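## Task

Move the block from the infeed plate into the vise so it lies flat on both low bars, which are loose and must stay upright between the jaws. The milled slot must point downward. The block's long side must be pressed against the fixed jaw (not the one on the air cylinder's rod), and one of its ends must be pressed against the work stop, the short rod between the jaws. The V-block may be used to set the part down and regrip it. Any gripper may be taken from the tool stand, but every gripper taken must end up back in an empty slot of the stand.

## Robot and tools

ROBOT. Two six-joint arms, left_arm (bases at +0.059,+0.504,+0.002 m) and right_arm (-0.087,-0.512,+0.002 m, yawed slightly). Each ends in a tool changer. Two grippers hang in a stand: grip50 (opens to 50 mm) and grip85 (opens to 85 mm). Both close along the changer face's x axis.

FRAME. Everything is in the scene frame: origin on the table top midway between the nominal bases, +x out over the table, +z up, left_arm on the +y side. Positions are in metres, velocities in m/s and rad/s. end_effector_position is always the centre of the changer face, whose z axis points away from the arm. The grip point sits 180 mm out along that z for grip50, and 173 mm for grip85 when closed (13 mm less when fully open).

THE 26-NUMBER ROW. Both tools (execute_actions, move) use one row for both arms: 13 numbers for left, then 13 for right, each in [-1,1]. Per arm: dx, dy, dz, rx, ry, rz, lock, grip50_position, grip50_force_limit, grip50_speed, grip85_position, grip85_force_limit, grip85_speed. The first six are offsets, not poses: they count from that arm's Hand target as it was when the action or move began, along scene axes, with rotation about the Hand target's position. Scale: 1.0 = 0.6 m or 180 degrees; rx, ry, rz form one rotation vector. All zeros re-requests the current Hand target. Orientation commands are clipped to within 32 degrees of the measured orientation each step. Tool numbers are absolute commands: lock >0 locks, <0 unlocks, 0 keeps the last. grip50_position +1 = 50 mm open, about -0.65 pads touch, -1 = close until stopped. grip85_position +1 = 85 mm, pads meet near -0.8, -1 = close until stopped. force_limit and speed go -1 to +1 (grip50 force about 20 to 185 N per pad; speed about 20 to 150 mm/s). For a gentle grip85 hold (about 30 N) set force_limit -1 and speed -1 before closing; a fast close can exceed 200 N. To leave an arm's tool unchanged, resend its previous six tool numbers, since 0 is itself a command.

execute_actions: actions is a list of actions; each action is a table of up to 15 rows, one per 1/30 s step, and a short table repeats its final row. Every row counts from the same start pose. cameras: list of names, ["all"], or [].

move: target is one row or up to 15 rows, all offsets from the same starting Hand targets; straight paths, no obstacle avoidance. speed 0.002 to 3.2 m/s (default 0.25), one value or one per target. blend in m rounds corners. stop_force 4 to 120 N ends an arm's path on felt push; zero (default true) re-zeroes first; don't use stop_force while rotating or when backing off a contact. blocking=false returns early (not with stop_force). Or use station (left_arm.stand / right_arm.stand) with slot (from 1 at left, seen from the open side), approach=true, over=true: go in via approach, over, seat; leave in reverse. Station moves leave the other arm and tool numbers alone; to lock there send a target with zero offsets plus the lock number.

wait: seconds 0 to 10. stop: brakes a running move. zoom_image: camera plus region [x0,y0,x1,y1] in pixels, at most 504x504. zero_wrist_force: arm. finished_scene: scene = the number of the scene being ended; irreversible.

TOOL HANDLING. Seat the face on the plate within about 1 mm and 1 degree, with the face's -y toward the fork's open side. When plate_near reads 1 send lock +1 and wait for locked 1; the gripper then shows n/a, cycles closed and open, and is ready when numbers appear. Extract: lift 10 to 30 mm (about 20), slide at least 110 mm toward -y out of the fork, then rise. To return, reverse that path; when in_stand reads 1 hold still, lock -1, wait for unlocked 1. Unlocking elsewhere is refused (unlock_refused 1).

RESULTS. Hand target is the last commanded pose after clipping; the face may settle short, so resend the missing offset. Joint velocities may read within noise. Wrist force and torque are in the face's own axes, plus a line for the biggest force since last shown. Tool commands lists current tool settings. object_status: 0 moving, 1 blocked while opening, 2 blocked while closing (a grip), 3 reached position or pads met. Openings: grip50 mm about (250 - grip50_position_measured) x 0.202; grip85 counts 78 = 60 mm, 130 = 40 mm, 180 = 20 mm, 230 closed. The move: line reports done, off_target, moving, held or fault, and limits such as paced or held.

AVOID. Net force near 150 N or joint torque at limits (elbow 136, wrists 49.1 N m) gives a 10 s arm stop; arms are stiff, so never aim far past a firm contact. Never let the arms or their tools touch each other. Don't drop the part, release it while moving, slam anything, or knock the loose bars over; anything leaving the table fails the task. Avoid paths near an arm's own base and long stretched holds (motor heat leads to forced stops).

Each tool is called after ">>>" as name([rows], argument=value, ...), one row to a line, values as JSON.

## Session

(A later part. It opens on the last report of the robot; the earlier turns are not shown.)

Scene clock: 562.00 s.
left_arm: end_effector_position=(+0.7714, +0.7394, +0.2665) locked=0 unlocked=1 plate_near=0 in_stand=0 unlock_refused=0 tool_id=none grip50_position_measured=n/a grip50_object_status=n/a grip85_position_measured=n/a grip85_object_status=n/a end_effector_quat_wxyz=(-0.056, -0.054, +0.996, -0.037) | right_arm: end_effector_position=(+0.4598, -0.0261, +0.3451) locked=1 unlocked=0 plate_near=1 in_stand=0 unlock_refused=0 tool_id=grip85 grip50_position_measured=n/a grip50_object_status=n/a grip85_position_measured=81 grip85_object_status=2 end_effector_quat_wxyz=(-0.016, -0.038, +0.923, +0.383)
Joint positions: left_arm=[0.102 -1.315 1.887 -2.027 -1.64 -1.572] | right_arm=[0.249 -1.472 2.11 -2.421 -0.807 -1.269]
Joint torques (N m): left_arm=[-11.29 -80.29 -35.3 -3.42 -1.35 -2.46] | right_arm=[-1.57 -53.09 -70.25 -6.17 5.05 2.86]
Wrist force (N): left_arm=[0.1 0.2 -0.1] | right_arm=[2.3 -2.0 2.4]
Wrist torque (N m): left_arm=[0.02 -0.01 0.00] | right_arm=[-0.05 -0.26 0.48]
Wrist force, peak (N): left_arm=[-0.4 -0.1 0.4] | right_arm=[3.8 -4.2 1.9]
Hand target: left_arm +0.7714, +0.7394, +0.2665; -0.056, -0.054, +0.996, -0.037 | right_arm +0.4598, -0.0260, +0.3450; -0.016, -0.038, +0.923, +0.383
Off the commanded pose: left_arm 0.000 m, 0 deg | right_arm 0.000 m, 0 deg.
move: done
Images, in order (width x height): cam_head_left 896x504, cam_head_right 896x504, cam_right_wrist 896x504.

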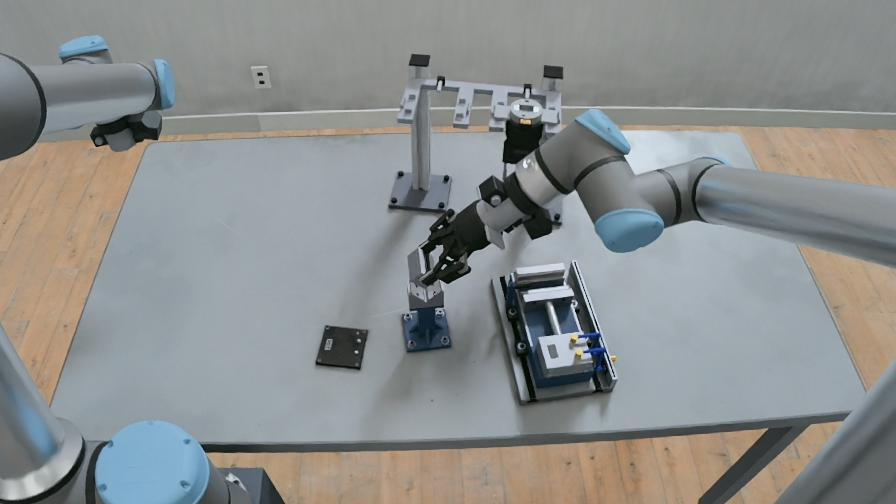

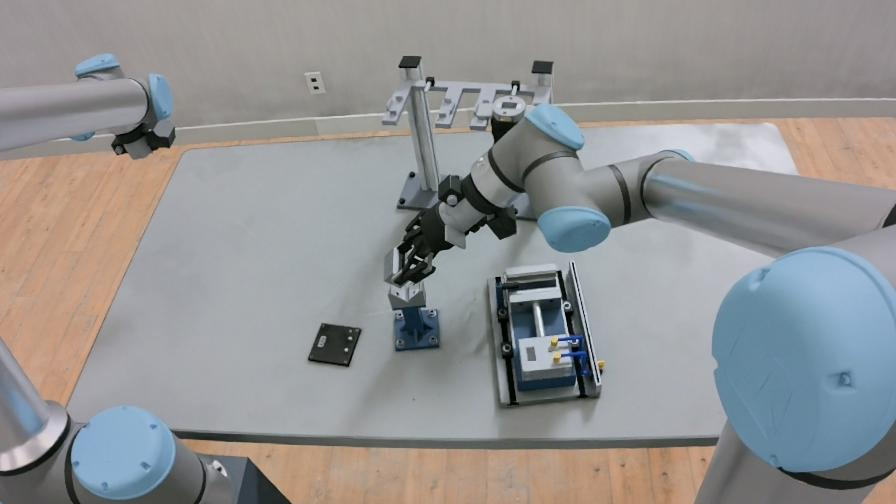

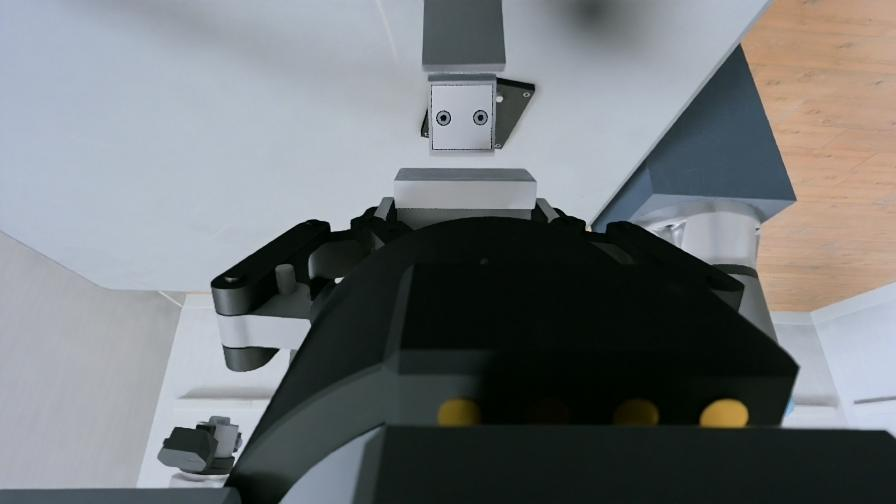

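>>> move(target=[0,0,0,0,0,0,0,1,1,1,1,1,1,0,0,-0.0833,0,0,0,0,1,1,1,-1,0,-1], speed=0.08, cameras=["cam_right_wrist","cam_head_left"])

>>> zoom_image(camera="cam_right_wrist", region=[360, 40, 580, 240])

>>> zoom_image(camera="cam_head_left", region=[380, 210, 560, 360])

Scene clock: 594.57 s.
left_arm: end_effector_position=(+0.7714, +0.7394, +0.2665) locked=0 unlocked=1 plate_near=0 in_stand=0 unlock_refused=0 tool_id=none grip50_position_measured=n/a grip50_object_status=n/a grip85_position_measured=n/a grip85_object_status=n/a end_effector_quat_wxyz=(-0.056, -0.054, +0.996, -0.037) | right_arm: end_effector_position=(+0.4597, -0.0261, +0.2948) locked=1 unlocked=0 plate_near=1 in_stand=0 unlock_refused=0 tool_id=grip85 grip50_position_measured=n/a grip50_object_status=n/a grip85_position_measured=81 grip85_object_status=2 end_effector_quat_wxyz=(-0.016, -0.038, +0.923, +0.383) end_effector_velocity=(+0.001, +0.000, +0.003) end_effector_angular_velocity=(+0.000, +0.000, +0.000)
Joint positions: left_arm=[0.102 -1.315 1.887 -2.027 -1.64 -1.572] | right_arm=[0.249 -1.41 2.151 -2.524 -0.807 -1.269]
Joint velocities: left_arm=[within noise] | right_arm=[0 -0.003 -0.003 0.005 0 0]
Joint torques (N m): left_arm=[-11.08 -80.76 -35.66 -3.82 -1.28 -2.18] | right_arm=[0.69 -89.8 -69.44 -5.69 3.36 2.41]
Wrist force (N): left_arm=[-0.3 -0.1 -0.1] | right_arm=[1.8 -1.5 2.0]
Wrist torque (N m): left_arm=[-0.01 0.02 0.00] | right_arm=[-0.06 -0.26 0.53]
Wrist force, peak (N): left_arm=[-0.3 -0.3 0.4] | right_arm=[2.3 -4.9 4.9]
Hand target: left_arm +0.7714, +0.7394, +0.2665; -0.056, -0.054, +0.996, -0.037 | right_arm +0.4598, -0.0260, +0.2951; -0.016, -0.038, +0.923, +0.383
Off the commanded pose: left_arm 0.000 m, 0 deg | right_arm 0.000 m, 0 deg.
move: done
Images, in order (width x height): cam_head_left 896x504, cam_right_wrist 896x504.

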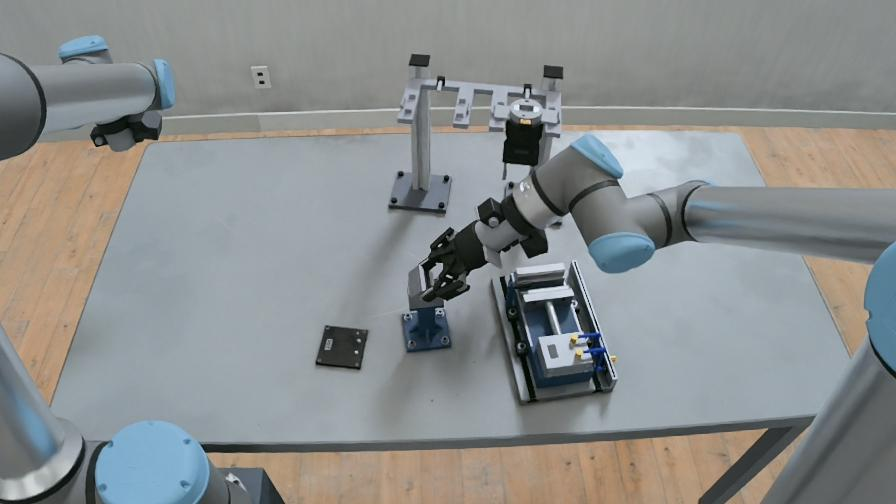

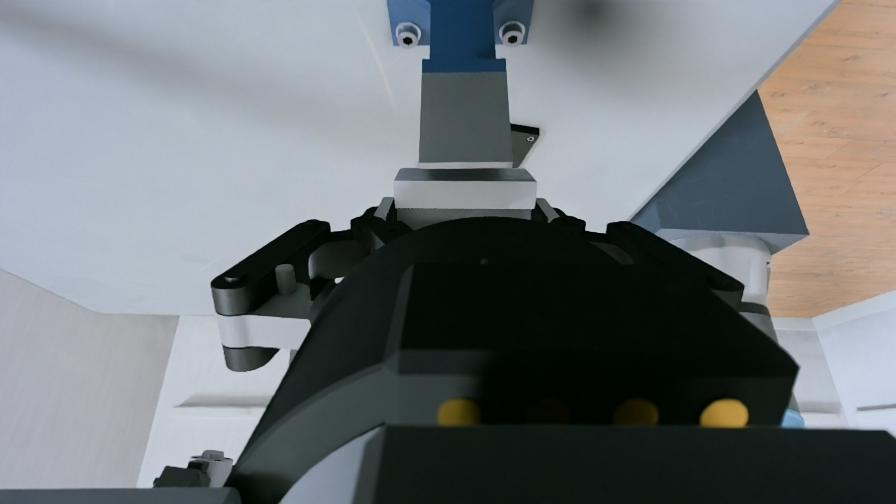

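Scaled by 2.291 from the camera's 896x504 image, which has a finer 1280x720 frame.

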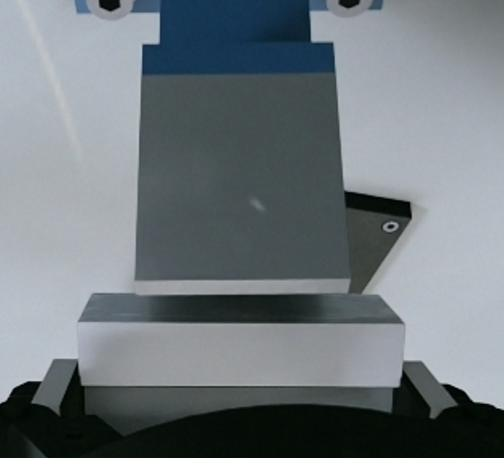

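Scaled by 2.800 from the camera's 896x504 image, which has a finer 1280x720 frame.

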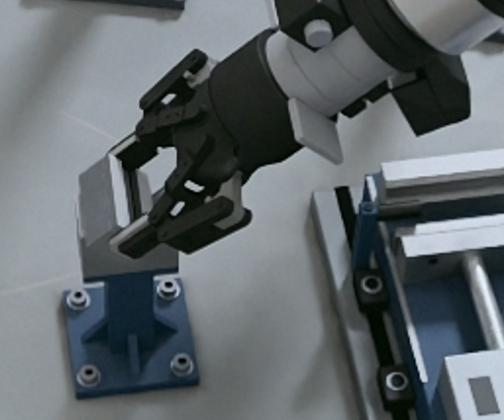

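>>> move(target=[0,0,0,0,0,0,0,1,1,1,1,1,1,0,0,-0.0333,0,0,0,0,1,1,1,-1,0,-1], speed=0.01, stop_force=5, cameras=["cam_right_wrist","cam_head_left"])

>>> zoom_image(camera="cam_head_left", region=[380, 210, 560, 360])

Scene clock: 601.80 s.
left_arm: end_effector_position=(+0.7714, +0.7394, +0.2665) locked=0 unlocked=1 plate_near=0 in_stand=0 unlock_refused=0 tool_id=none grip50_position_measured=n/a grip50_object_status=n/a grip85_position_measured=n/a grip85_object_status=n/a end_effector_quat_wxyz=(-0.056, -0.054, +0.996, -0.037) | right_arm: end_effector_position=(+0.4598, -0.0260, +0.2913) locked=1 unlocked=0 plate_near=1 in_stand=0 unlock_refused=0 tool_id=grip85 grip50_position_measured=n/a grip50_object_status=n/a grip85_position_measured=81 grip85_object_status=2 end_effector_quat_wxyz=(-0.016, -0.038, +0.923, +0.383)
Joint positions: left_arm=[0.102 -1.315 1.887 -2.027 -1.64 -1.572] | right_arm=[0.249 -1.405 2.154 -2.531 -0.807 -1.269]
Joint torques (N m): left_arm=[-12.64 -79.49 -34.04 -3.38 -0.96 -2.67] | right_arm=[9.24 -89.28 -68.26 -5.86 1.88 3.32]
Wrist force (N): left_arm=[-0.2 0.1 0.0] | right_arm=[1.9 -0.3 -0.8]
Wrist torque (N m): left_arm=[0.00 0.01 0.00] | right_arm=[-0.32 -0.09 0.56]
Wrist force, peak (N): left_arm=[-0.3 -0.4 0.3] | right_arm=[15.0 1.5 -30.5]
Hand target: left_arm +0.7714, +0.7394, +0.2665; -0.056, -0.054, +0.996, -0.037 | right_arm +0.4598, -0.0260, +0.2913; -0.016, -0.038, +0.923, +0.383 (not the last commanded pose)
Off the commanded pose: left_arm 0.000 m, 0 deg | right_arm 0.016 m, 0 deg.
move: contact (right_arm)
Images, in order (width x height): cam_head_left 896x504, cam_right_wrist 896x504.

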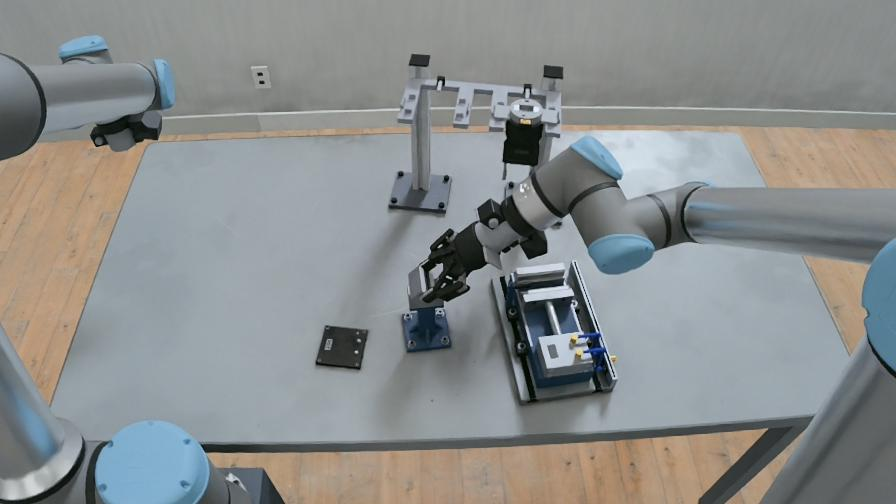

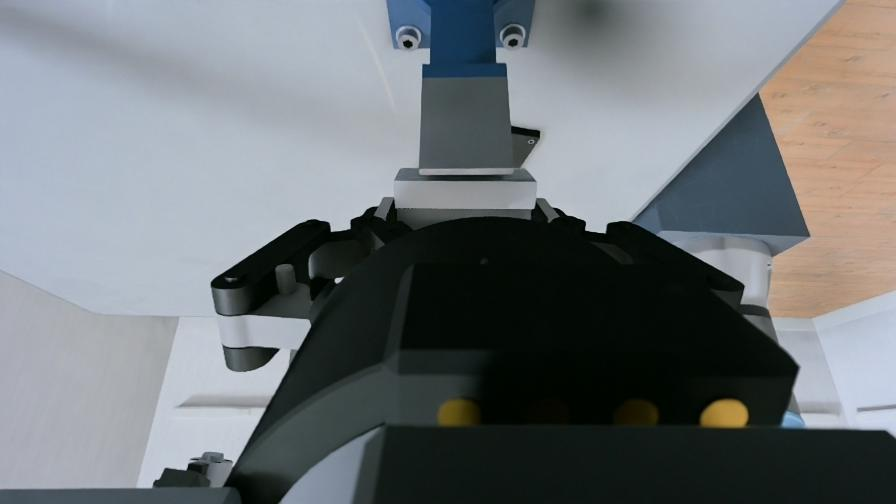

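Scaled by 2.800 from the camera's 896x504 image, which has a finer 1280x720 frame.

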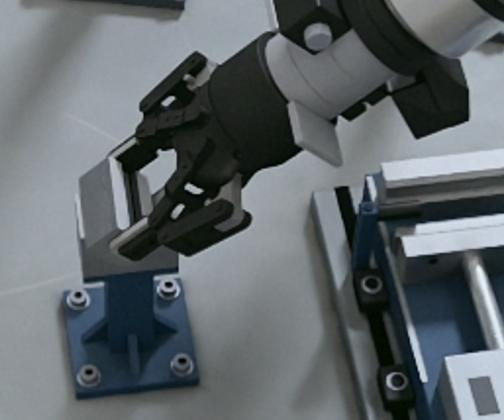

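>>> zoom_image(camera="cam_right_wrist", region=[380, 140, 560, 230])

>>> zoom_image(camera="cam_head_left", region=[400, 225, 480, 305])

Scaled by 2.800 from the camera's 896x504 image, which has a finer 1280x720 frame.

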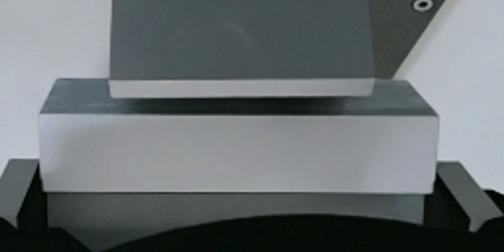

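Scaled by 6.300 from the camera's 896x504 image, which has a finer 1280x720 frame.

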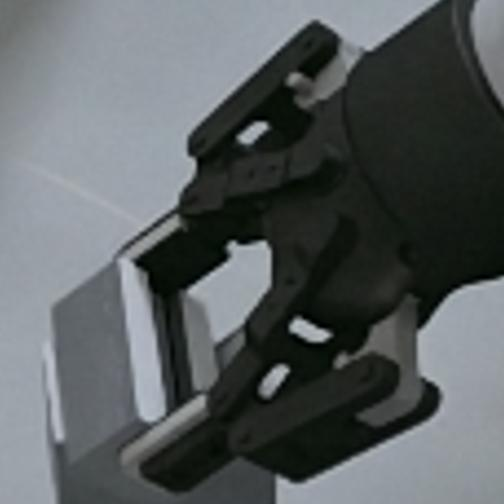

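>>> move(target=[0,0,0,0,0,0,0,1,1,1,1,1,1,0.0008,-0.0101,-0.0086,0,0,0,0,1,1,1,-1,0,-1], speed=0.005, stop_force=5, cameras=["cam_right_wrist"])

>>> zoom_image(camera="cam_right_wrist", region=[380, 140, 560, 230])

Scene clock: 639.97 s.
left_arm: end_effector_position=(+0.7714, +0.7394, +0.2665) locked=0 unlocked=1 plate_near=0 in_stand=0 unlock_refused=0 tool_id=none grip50_position_measured=n/a grip50_object_status=n/a grip85_position_measured=n/a grip85_object_status=n/a end_effector_quat_wxyz=(-0.056, -0.054, +0.996, -0.037) | right_arm: end_effector_position=(+0.4601, -0.0297, +0.2882) locked=1 unlocked=0 plate_near=1 in_stand=0 unlock_refused=0 tool_id=grip85 grip50_position_measured=n/a grip50_object_status=n/a grip85_position_measured=81 grip85_object_status=2 end_effector_quat_wxyz=(-0.016, -0.038, +0.923, +0.383)
Joint positions: left_arm=[0.102 -1.315 1.887 -2.027 -1.64 -1.572] | right_arm=[0.243 -1.405 2.159 -2.532 -0.806 -1.276]
Joint torques (N m): left_arm=[-10.61 -81.3 -34.51 -3.45 -0.87 -2.04] | right_arm=[5.87 -62.7 -66.61 -5.42 -0.79 3.48]
Wrist force (N): left_arm=[-0.4 0.0 -0.2] | right_arm=[1.9 4.8 5.9]
Wrist torque (N m): left_arm=[0.00 0.03 0.00] | right_arm=[-1.29 -0.01 0.58]
Wrist force, peak (N): left_arm=[-0.6 0.1 -0.2] | right_arm=[1.5 6.8 7.5]
Hand target: left_arm +0.7714, +0.7394, +0.2665; -0.056, -0.054, +0.996, -0.037 | right_arm +0.4601, -0.0297, +0.2882; -0.016, -0.038, +0.923, +0.383 (not the last commanded pose)
Off the commanded pose: left_arm 0.000 m, 0 deg | right_arm 0.003 m, 0 deg.
move: contact (right_arm)
Images, in order (width x height): cam_right_wrist 896x504.

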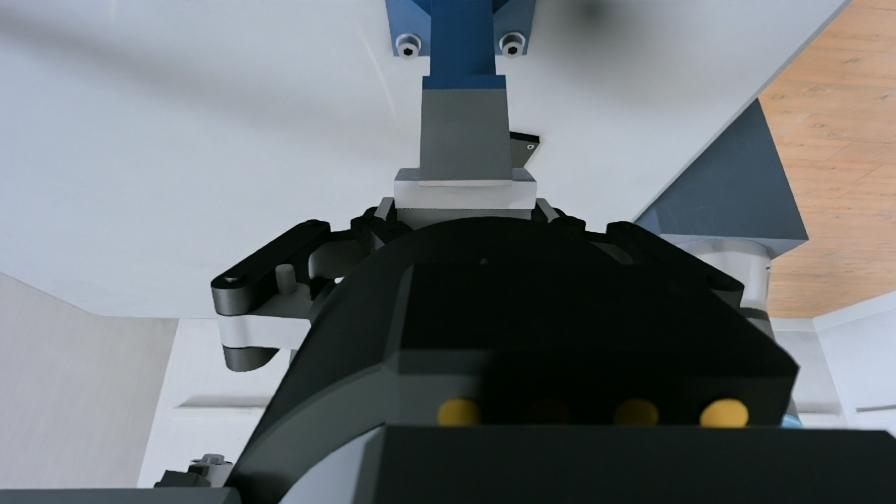

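Scaled by 2.800 from the camera's 896x504 image, which has a finer 1280x720 frame.

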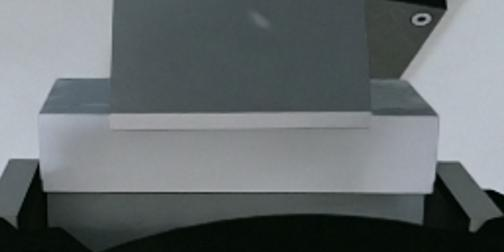

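>>> move(target=[0,0,0,0,0,0,0,1,1,1,1,1,1,0,0,0,0,0,0,0,1,1,1,1,0,-1], cameras=["cam_right_wrist","cam_head_left"])

>>> zoom_image(camera="cam_right_wrist", region=[340, 120, 600, 250])

>>> zoom_image(camera="cam_head_left", region=[390, 215, 500, 325])

Scene clock: 652.77 s.
left_arm: end_effector_position=(+0.7714, +0.7394, +0.2665) locked=0 unlocked=1 plate_near=0 in_stand=0 unlock_refused=0 tool_id=none grip50_position_measured=n/a grip50_object_status=n/a grip85_position_measured=n/a grip85_object_status=n/a end_effector_quat_wxyz=(-0.056, -0.054, +0.996, -0.037) | right_arm: end_effector_position=(+0.4601, -0.0297, +0.2882) locked=1 unlocked=0 plate_near=1 in_stand=0 unlock_refused=0 tool_id=grip85 grip50_position_measured=n/a grip50_object_status=n/a grip85_position_measured=3 grip85_object_status=3 end_effector_quat_wxyz=(-0.016, -0.038, +0.923, +0.383)
Joint positions: left_arm=[0.102 -1.315 1.887 -2.027 -1.64 -1.572] | right_arm=[0.243 -1.405 2.159 -2.532 -0.806 -1.276]
Joint torques (N m): left_arm=[-12 -78.83 -33.36 -3.77 -1.44 -2.99] | right_arm=[0.89 -91.77 -62.74 -10.37 8.53 3.02]
Wrist force (N): left_arm=[-0.1 -0.2 0.1] | right_arm=[1.6 -1.2 1.1]
Wrist torque (N m): left_arm=[-0.01 0.01 0.00] | right_arm=[-0.32 -0.24 0.68]
Wrist force, peak (N): left_arm=[0.1 -0.1 0.6] | right_arm=[2.2 5.2 6.7]
Hand target: left_arm +0.7714, +0.7394, +0.2665; -0.056, -0.054, +0.996, -0.037 | right_arm +0.4601, -0.0297, +0.2882; -0.016, -0.038, +0.923, +0.383
Off the commanded pose: left_arm 0.000 m, 0 deg | right_arm 0.000 m, 0 deg.
move: done
Images, in order (width x height): cam_head_left 896x504, cam_right_wrist 896x504.

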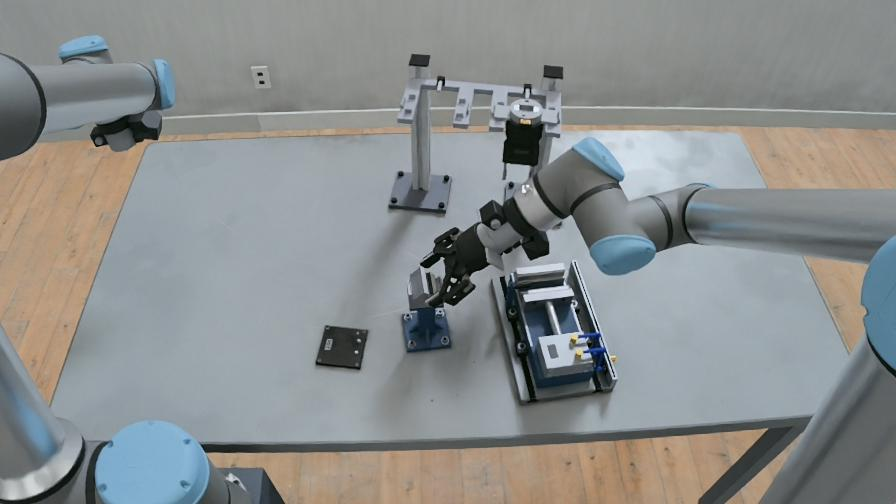

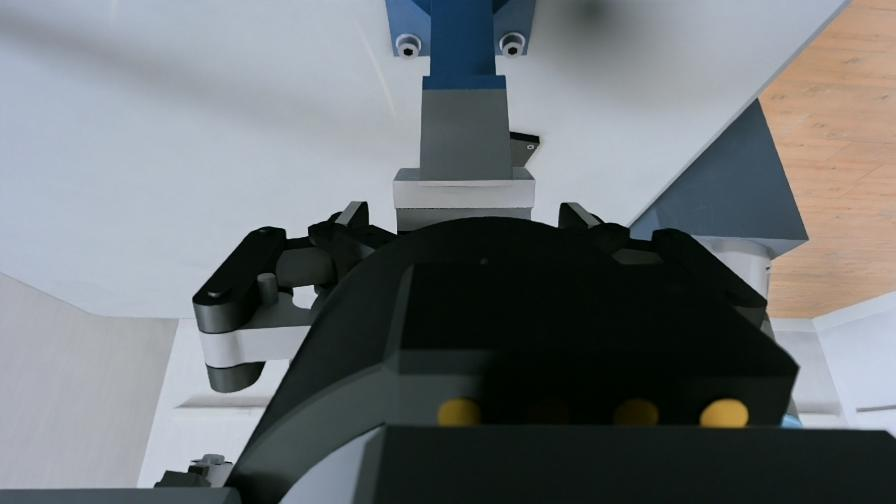

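Scaled by 1.938 from the camera's 896x504 image, which has a finer 1280x720 frame.

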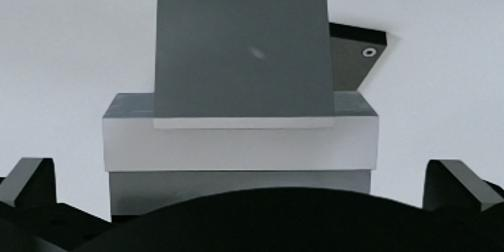

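Scaled by 4.582 from the camera's 896x504 image, which has a finer 1280x720 frame.

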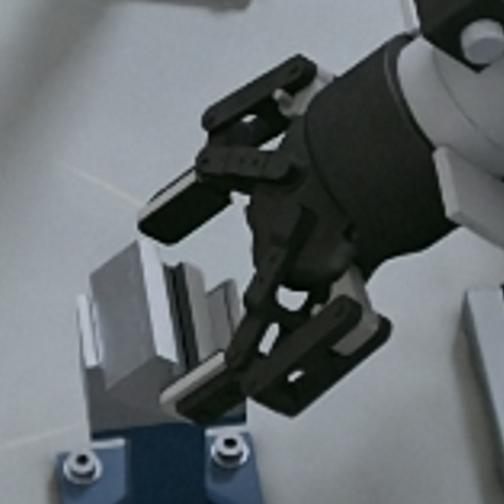

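>>> move([
  [0,0,0,0,0,0,0,1,1,1,1,1,1,0.0068,-0.0822,0.0825,0,0,0,0,1,1,1,1,0,-1],
  [0,0,0,0,0,0,0,1,1,1,1,1,1,-0.0173,0.2162,0.2363,-0.24915,-0.0205,0,0,1,1,1,1,0,-1],
  [0,0,0,0,0,0,0,1,1,1,1,1,1,-0.0427,0.5182,0.0842,-0.4983,-0.041,0,0,1,1,1,1,0,-1],
], speed=[0.06,0.25,0.25], blend=[0.0,0.04,0], cameras=["cam_right_wrist","cam_head_left","cam_head_right"])

Scene clock: 686.37 s.
left_arm: end_effector_position=(+0.7714, +0.7394, +0.2665) locked=0 unlocked=1 plate_near=0 in_stand=0 unlock_refused=0 tool_id=none grip50_position_measured=n/a grip50_object_status=n/a grip85_position_measured=n/a grip85_object_status=n/a end_effector_quat_wxyz=(-0.056, -0.054, +0.996, -0.037) | right_arm: end_effector_position=(+0.4345, +0.2812, +0.3388) locked=1 unlocked=0 plate_near=1 in_stand=0 unlock_refused=0 tool_id=grip85 grip50_position_measured=n/a grip50_object_status=n/a grip85_position_measured=3 grip85_object_status=3 end_effector_quat_wxyz=(+0.016, -0.038, +0.923, -0.381)
Joint positions: left_arm=[0.102 -1.315 1.887 -2.027 -1.64 -1.572] | right_arm=[0.851 -0.89 1.097 -1.149 -2.074 -0.586]
Joint torques (N m): left_arm=[-10.44 -78.57 -34.54 -3.25 -1.18 -2.25] | right_arm=[2.26 -121.42 -60.96 0.5 -1.28 0.84]
Wrist force (N): left_arm=[-0.2 0.1 -0.1] | right_arm=[-0.6 0.1 1.0]
Wrist torque (N m): left_arm=[0.02 0.01 0.00] | right_arm=[0.22 0.27 -0.21]
Wrist force, peak (N): left_arm=[-0.4 0.1 0.3] | right_arm=[2.2 -4.9 0.2]
Hand target: left_arm +0.7714, +0.7394, +0.2665; -0.056, -0.054, +0.996, -0.037 | right_arm +0.4345, +0.2812, +0.3387; +0.016, -0.038, +0.923, -0.381
Off the commanded pose: left_arm 0.000 m, 0 deg | right_arm 0.000 m, 0 deg.
move: done
Images, in order (width x height): cam_head_left 896x504, cam_head_right 896x504, cam_right_wrist 896x504.

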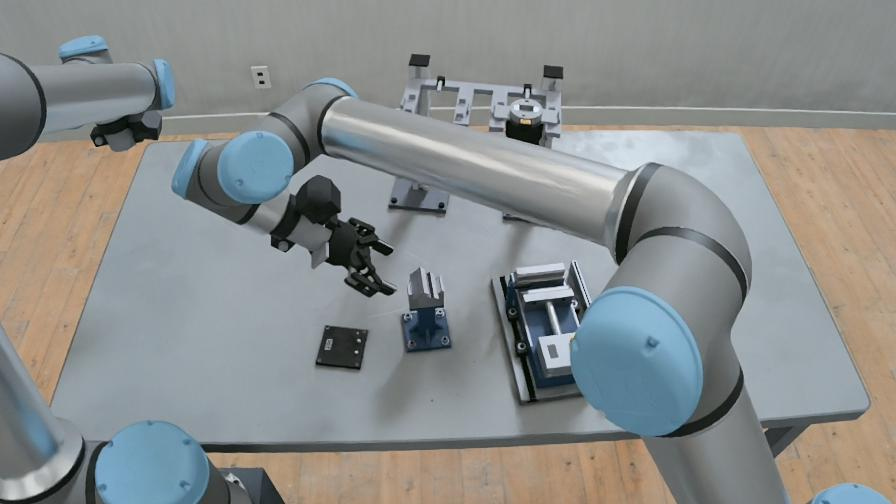

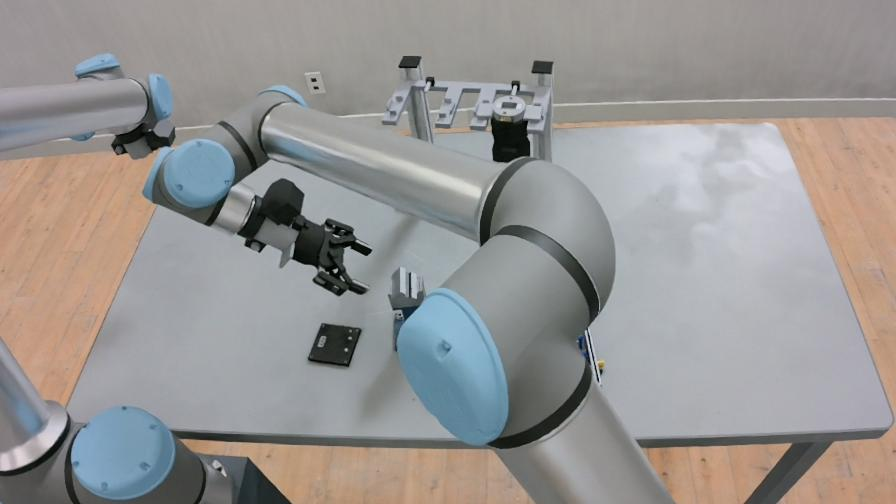

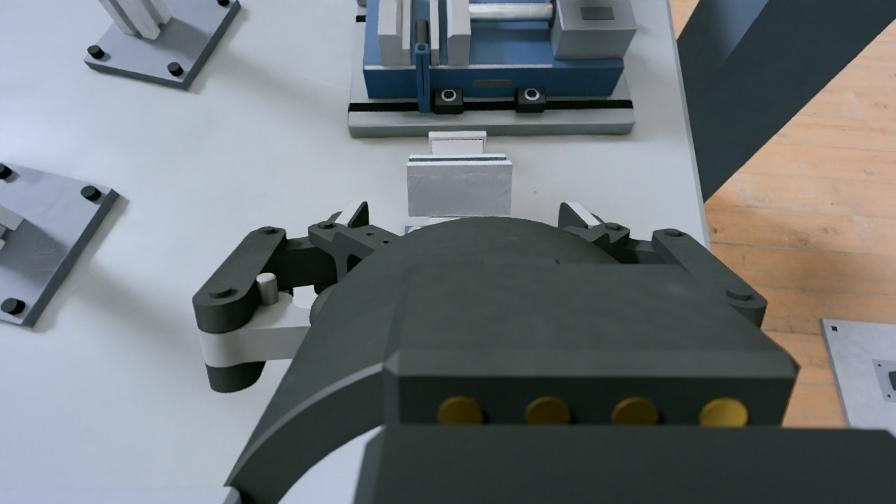

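>>> zoom_image(camera="cam_right_wrist", region=[370, 110, 550, 230])

>>> zoom_image(camera="cam_head_left", region=[330, 200, 500, 370])

Scaled by 2.800 from the camera's 896x504 image, which has a finer 1280x720 frame.

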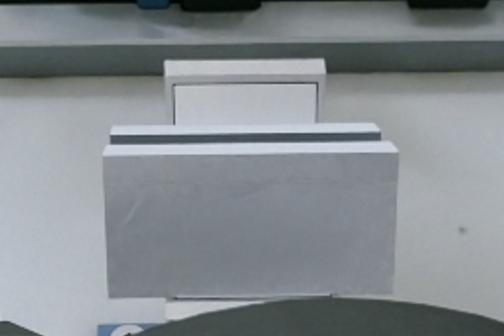

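Scaled by 2.965 from the camera's 896x504 image, which has a finer 1280x720 frame.

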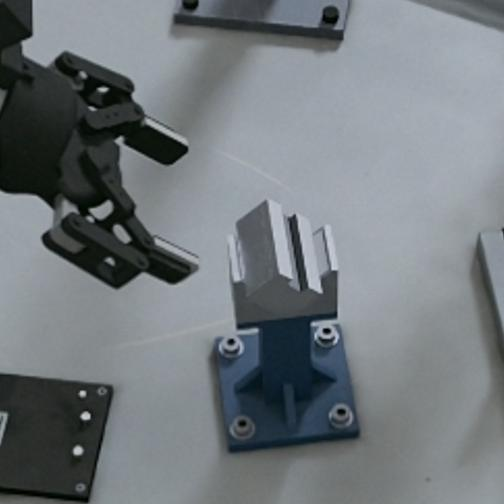

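>>> move(target=[0,0,0,0,0,0,0,1,1,1,1,1,1,0.0093,-0.0974,-0.0943,-0.0002,0.002,0.002,0,1,1,1,1,0,-1], speed=0.05, stop_force=12, cameras=["cam_right_wrist","cam_head_left"])

>>> zoom_image(camera="cam_right_wrist", region=[340, 110, 600, 240])

>>> zoom_image(camera="cam_head_left", region=[370, 220, 480, 330])

Scene clock: 752.50 s.
left_arm: end_effector_position=(+0.7714, +0.7394, +0.2665) locked=0 unlocked=1 plate_near=0 in_stand=0 unlock_refused=0 tool_id=none grip50_position_measured=n/a grip50_object_status=n/a grip85_position_measured=n/a grip85_object_status=n/a end_effector_quat_wxyz=(-0.056, -0.054, +0.996, -0.037) | right_arm: end_effector_position=(+0.4401, +0.2228, +0.2821) locked=1 unlocked=0 plate_near=1 in_stand=0 unlock_refused=0 tool_id=grip85 grip50_position_measured=n/a grip50_object_status=n/a grip85_position_measured=3 grip85_object_status=3 end_effector_quat_wxyz=(+0.014, -0.042, +0.923, -0.382)
Joint positions: left_arm=[0.102 -1.315 1.887 -2.027 -1.64 -1.572] | right_arm=[0.81 -0.946 1.297 -1.311 -2.098 -0.632]
Joint torques (N m): left_arm=[-9.46 -81.36 -35.71 -3.78 -1.09 -2.05] | right_arm=[11.09 -106.24 -75.64 -0.12 0.36 3.63]
Wrist force (N): left_arm=[-0.2 -0.2 0.3] | right_arm=[0.0 0.1 0.4]
Wrist torque (N m): left_arm=[-0.02 0.01 0.00] | right_arm=[0.21 0.22 -0.28]
Wrist force, peak (N): left_arm=[-0.4 0.4 0.4] | right_arm=[-0.4 0.4 3.1]
Hand target: left_arm +0.7714, +0.7394, +0.2665; -0.056, -0.054, +0.996, -0.037 | right_arm +0.4401, +0.2228, +0.2821; +0.014, -0.042, +0.923, -0.382
Off the commanded pose: left_arm 0.000 m, 0 deg | right_arm 0.000 m, 0 deg.
move: done
Images, in order (width x height): cam_head_left 896x504, cam_right_wrist 896x504.

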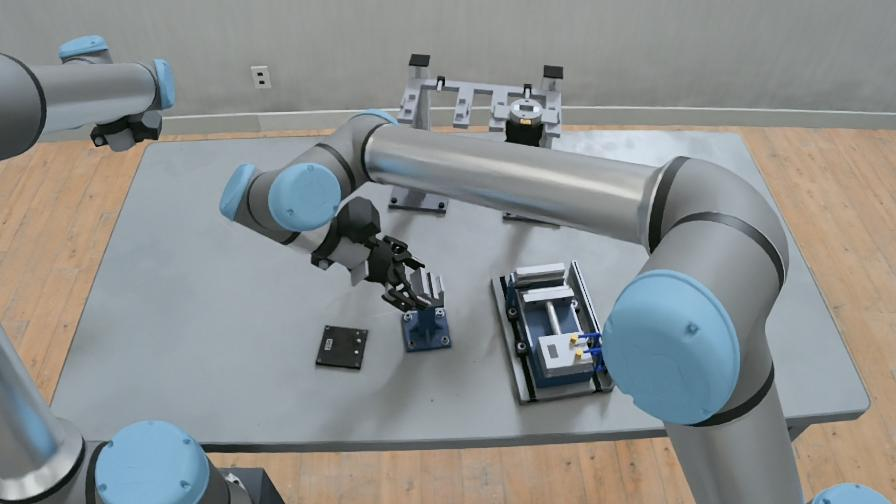

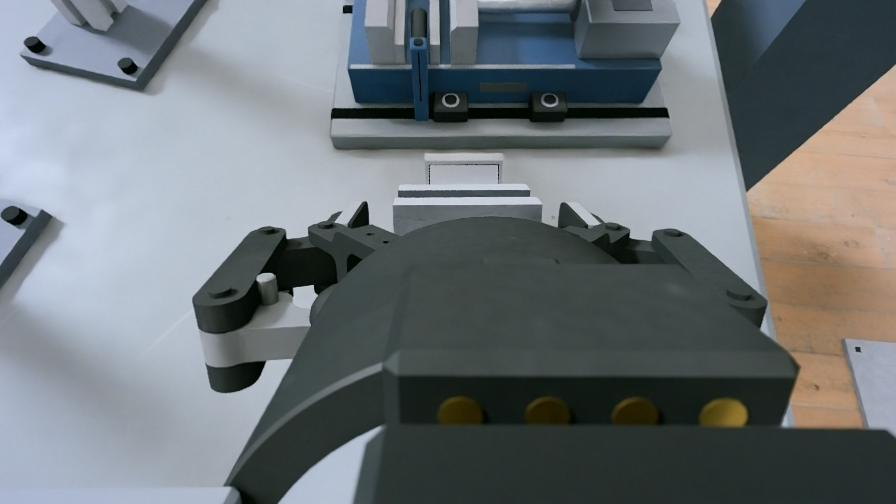

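Scaled by 1.938 from the camera's 896x504 image, which has a finer 1280x720 frame.

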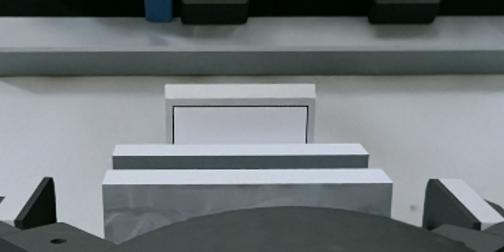

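Scaled by 4.582 from the camera's 896x504 image, which has a finer 1280x720 frame.

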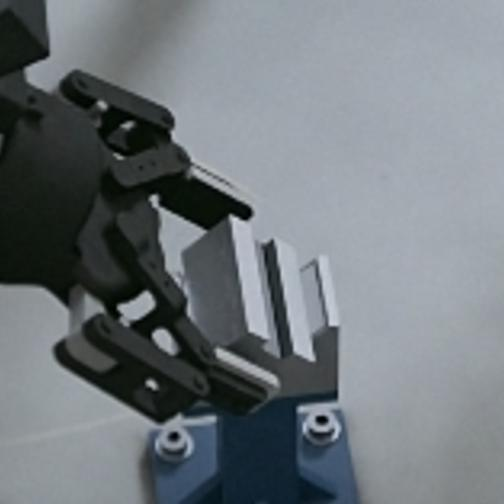

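>>> move(target=[0,0,0,0,0,0,0,1,1,1,1,1,1,-0.0013,-0.0001,0,0,0,0,0,1,1,1,-1,0,-1], speed=0.02, cameras=["cam_right_wrist","cam_head_left"])

>>> zoom_image(camera="cam_head_left", region=[370, 220, 480, 330])

Scene clock: 763.40 s.
left_arm: end_effector_position=(+0.7714, +0.7394, +0.2665) locked=0 unlocked=1 plate_near=0 in_stand=0 unlock_refused=0 tool_id=none grip50_position_measured=n/a grip50_object_status=n/a grip85_position_measured=n/a grip85_object_status=n/a end_effector_quat_wxyz=(-0.056, -0.054, +0.996, -0.037) | right_arm: end_effector_position=(+0.4393, +0.2227, +0.2822) locked=1 unlocked=0 plate_near=1 in_stand=0 unlock_refused=0 tool_id=grip85 grip50_position_measured=n/a grip50_object_status=n/a grip85_position_measured=79 grip85_object_status=0 end_effector_quat_wxyz=(+0.014, -0.042, +0.923, -0.382)
Joint positions: left_arm=[0.102 -1.315 1.887 -2.027 -1.64 -1.572] | right_arm=[0.81 -0.947 1.298 -1.312 -2.097 -0.632]
Joint torques (N m): left_arm=[-10.03 -80.85 -35.01 -3.6 -1.22 -2.99] | right_arm=[0.29 -128.18 -44.64 -0.68 -0.1 1.66]
Wrist force (N): left_arm=[-0.1 0.1 0.0] | right_arm=[1.4 0.3 -17.9]
Wrist torque (N m): left_arm=[0.01 0.01 0.00] | right_arm=[0.25 0.05 -0.45]
Wrist force, peak (N): left_arm=[-0.4 -0.4 0.1] | right_arm=[1.4 0.3 -17.9]
Hand target: left_arm +0.7714, +0.7394, +0.2665; -0.056, -0.054, +0.996, -0.037 | right_arm +0.4393, +0.2227, +0.2821; +0.014, -0.042, +0.923, -0.382
Off the commanded pose: left_arm 0.000 m, 0 deg | right_arm 0.000 m, 0 deg.
move: done
Images, in order (width x height): cam_head_left 896x504, cam_right_wrist 896x504.

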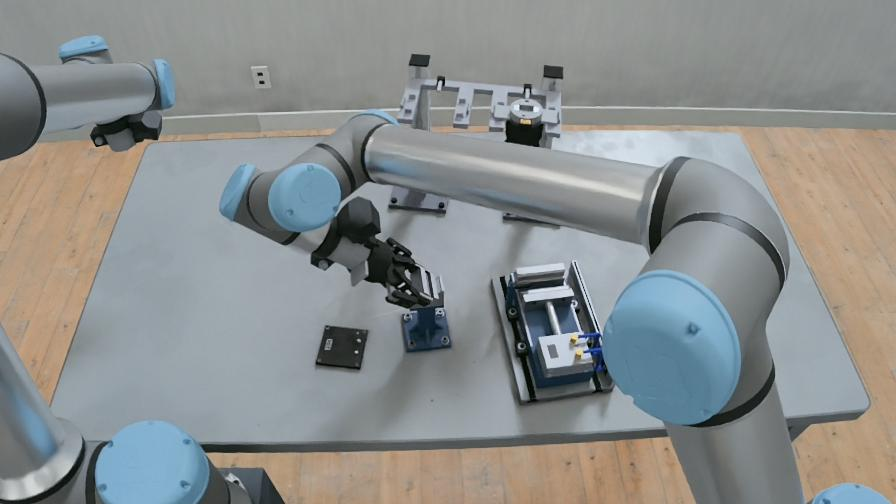

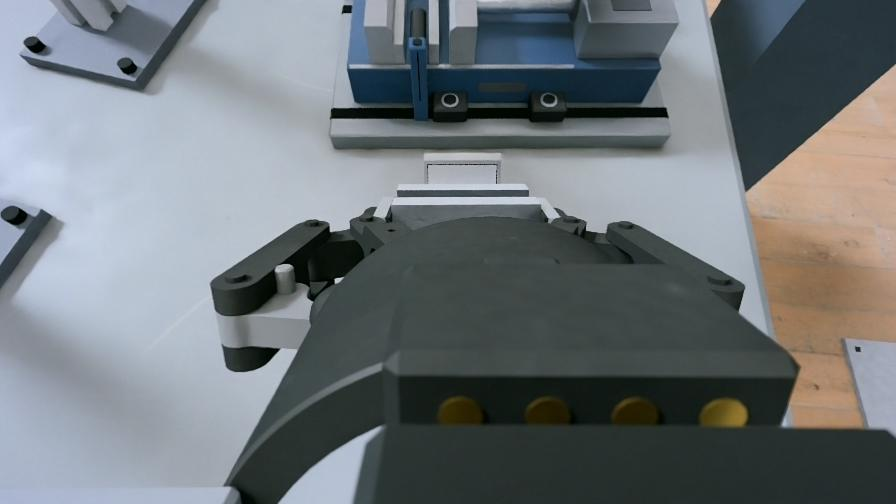

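Scaled by 4.582 from the camera's 896x504 image, which has a finer 1280x720 frame.

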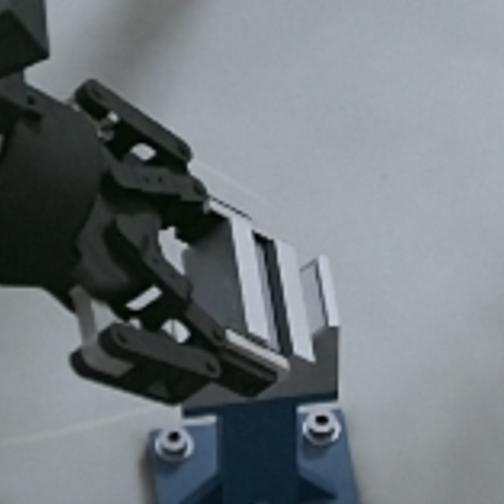

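>>> move([
  [0,0,0,0,0,0,0,1,1,1,1,1,1,0,0,0.0333,0,0,0,0,1,1,1,-1,0,-1],
  [0,0,0,0,0,0,0,1,1,1,1,1,1,0.0173,-0.2045,0.2632,0.249,0.022,-0.0016,0,1,1,1,-1,0,-1],
  [0,0,0,0,0,0,0,1,1,1,1,1,1,0.0352,-0.43,0.0815,0.49805,0.04405,-0.0031,0,1,1,1,-1,0,-1],
], speed=[0.04,0.25,0.25], blend=[0.0,0.04,0], cameras=["cam_right_wrist","cam_head_left"])

>>> zoom_image(camera="cam_right_wrist", region=[360, 40, 580, 240])

>>> zoom_image(camera="cam_head_left", region=[370, 200, 500, 330])

Scene clock: 792.17 s.
left_arm: end_effector_position=(+0.7714, +0.7394, +0.2665) locked=0 unlocked=1 plate_near=0 in_stand=0 unlock_refused=0 tool_id=none grip50_position_measured=n/a grip50_object_status=n/a grip85_position_measured=n/a grip85_object_status=n/a end_effector_quat_wxyz=(-0.056, -0.054, +0.996, -0.037) | right_arm: end_effector_position=(+0.4604, -0.0353, +0.3309) locked=1 unlocked=0 plate_near=1 in_stand=0 unlock_refused=0 tool_id=grip85 grip50_position_measured=n/a grip50_object_status=n/a grip85_position_measured=79 grip85_object_status=2 end_effector_quat_wxyz=(-0.020, -0.040, +0.923, +0.383)
Joint positions: left_arm=[0.102 -1.315 1.887 -2.027 -1.64 -1.572] | right_arm=[0.234 -1.464 2.126 -2.419 -0.802 -1.297]
Joint torques (N m): left_arm=[-8.68 -80.96 -34.22 -3.34 -1.35 -2.24] | right_arm=[-1.82 -87.35 -67.33 -7.85 8.4 2.08]
Wrist force (N): left_arm=[0.1 0.0 0.0] | right_arm=[2.3 -2.1 2.3]
Wrist torque (N m): left_arm=[0.00 -0.01 0.00] | right_arm=[-0.05 -0.26 0.50]
Wrist force, peak (N): left_arm=[-0.3 -0.1 0.5] | right_arm=[1.4 -1.2 -19.6]
Hand target: left_arm +0.7714, +0.7394, +0.2665; -0.056, -0.054, +0.996, -0.037 | right_arm +0.4604, -0.0353, +0.3310; -0.020, -0.040, +0.923, +0.383
Off the commanded pose: left_arm 0.000 m, 0 deg | right_arm 0.000 m, 0 deg.
move: done
Images, in order (width x height): cam_head_left 896x504, cam_right_wrist 896x504.

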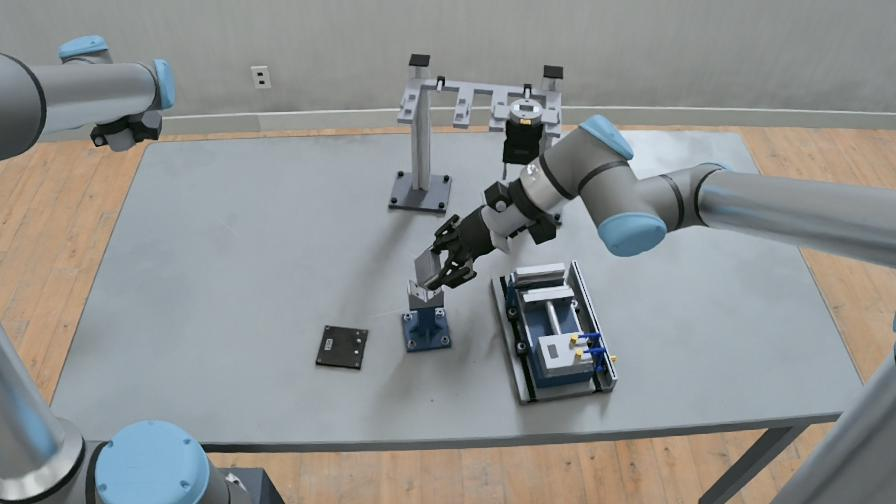

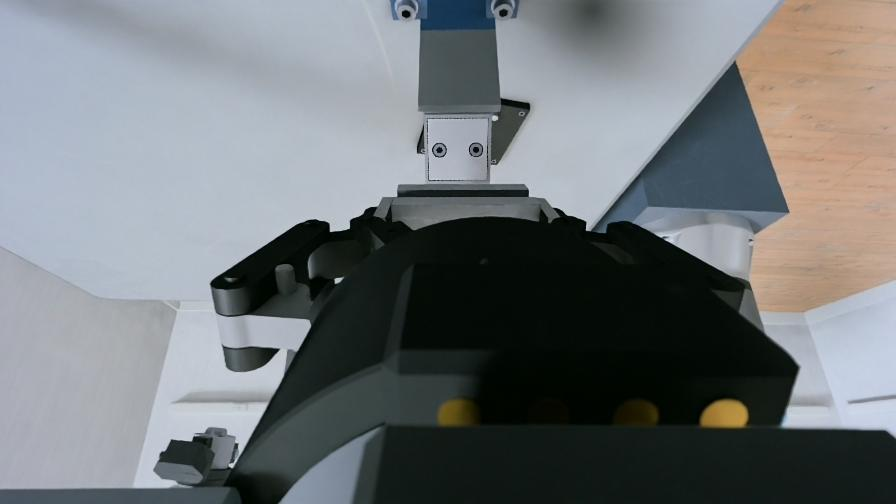

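Scaled by 2.291 from the camera's 896x504 image, which has a finer 1280x720 frame.

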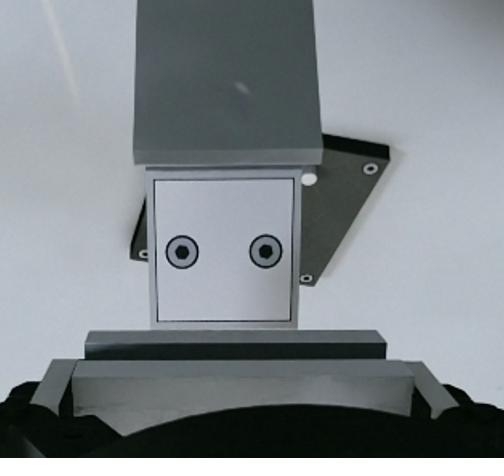

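Scaled by 3.877 from the camera's 896x504 image, which has a finer 1280x720 frame.

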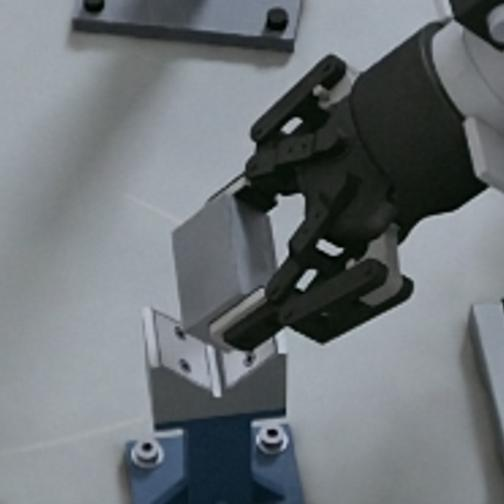

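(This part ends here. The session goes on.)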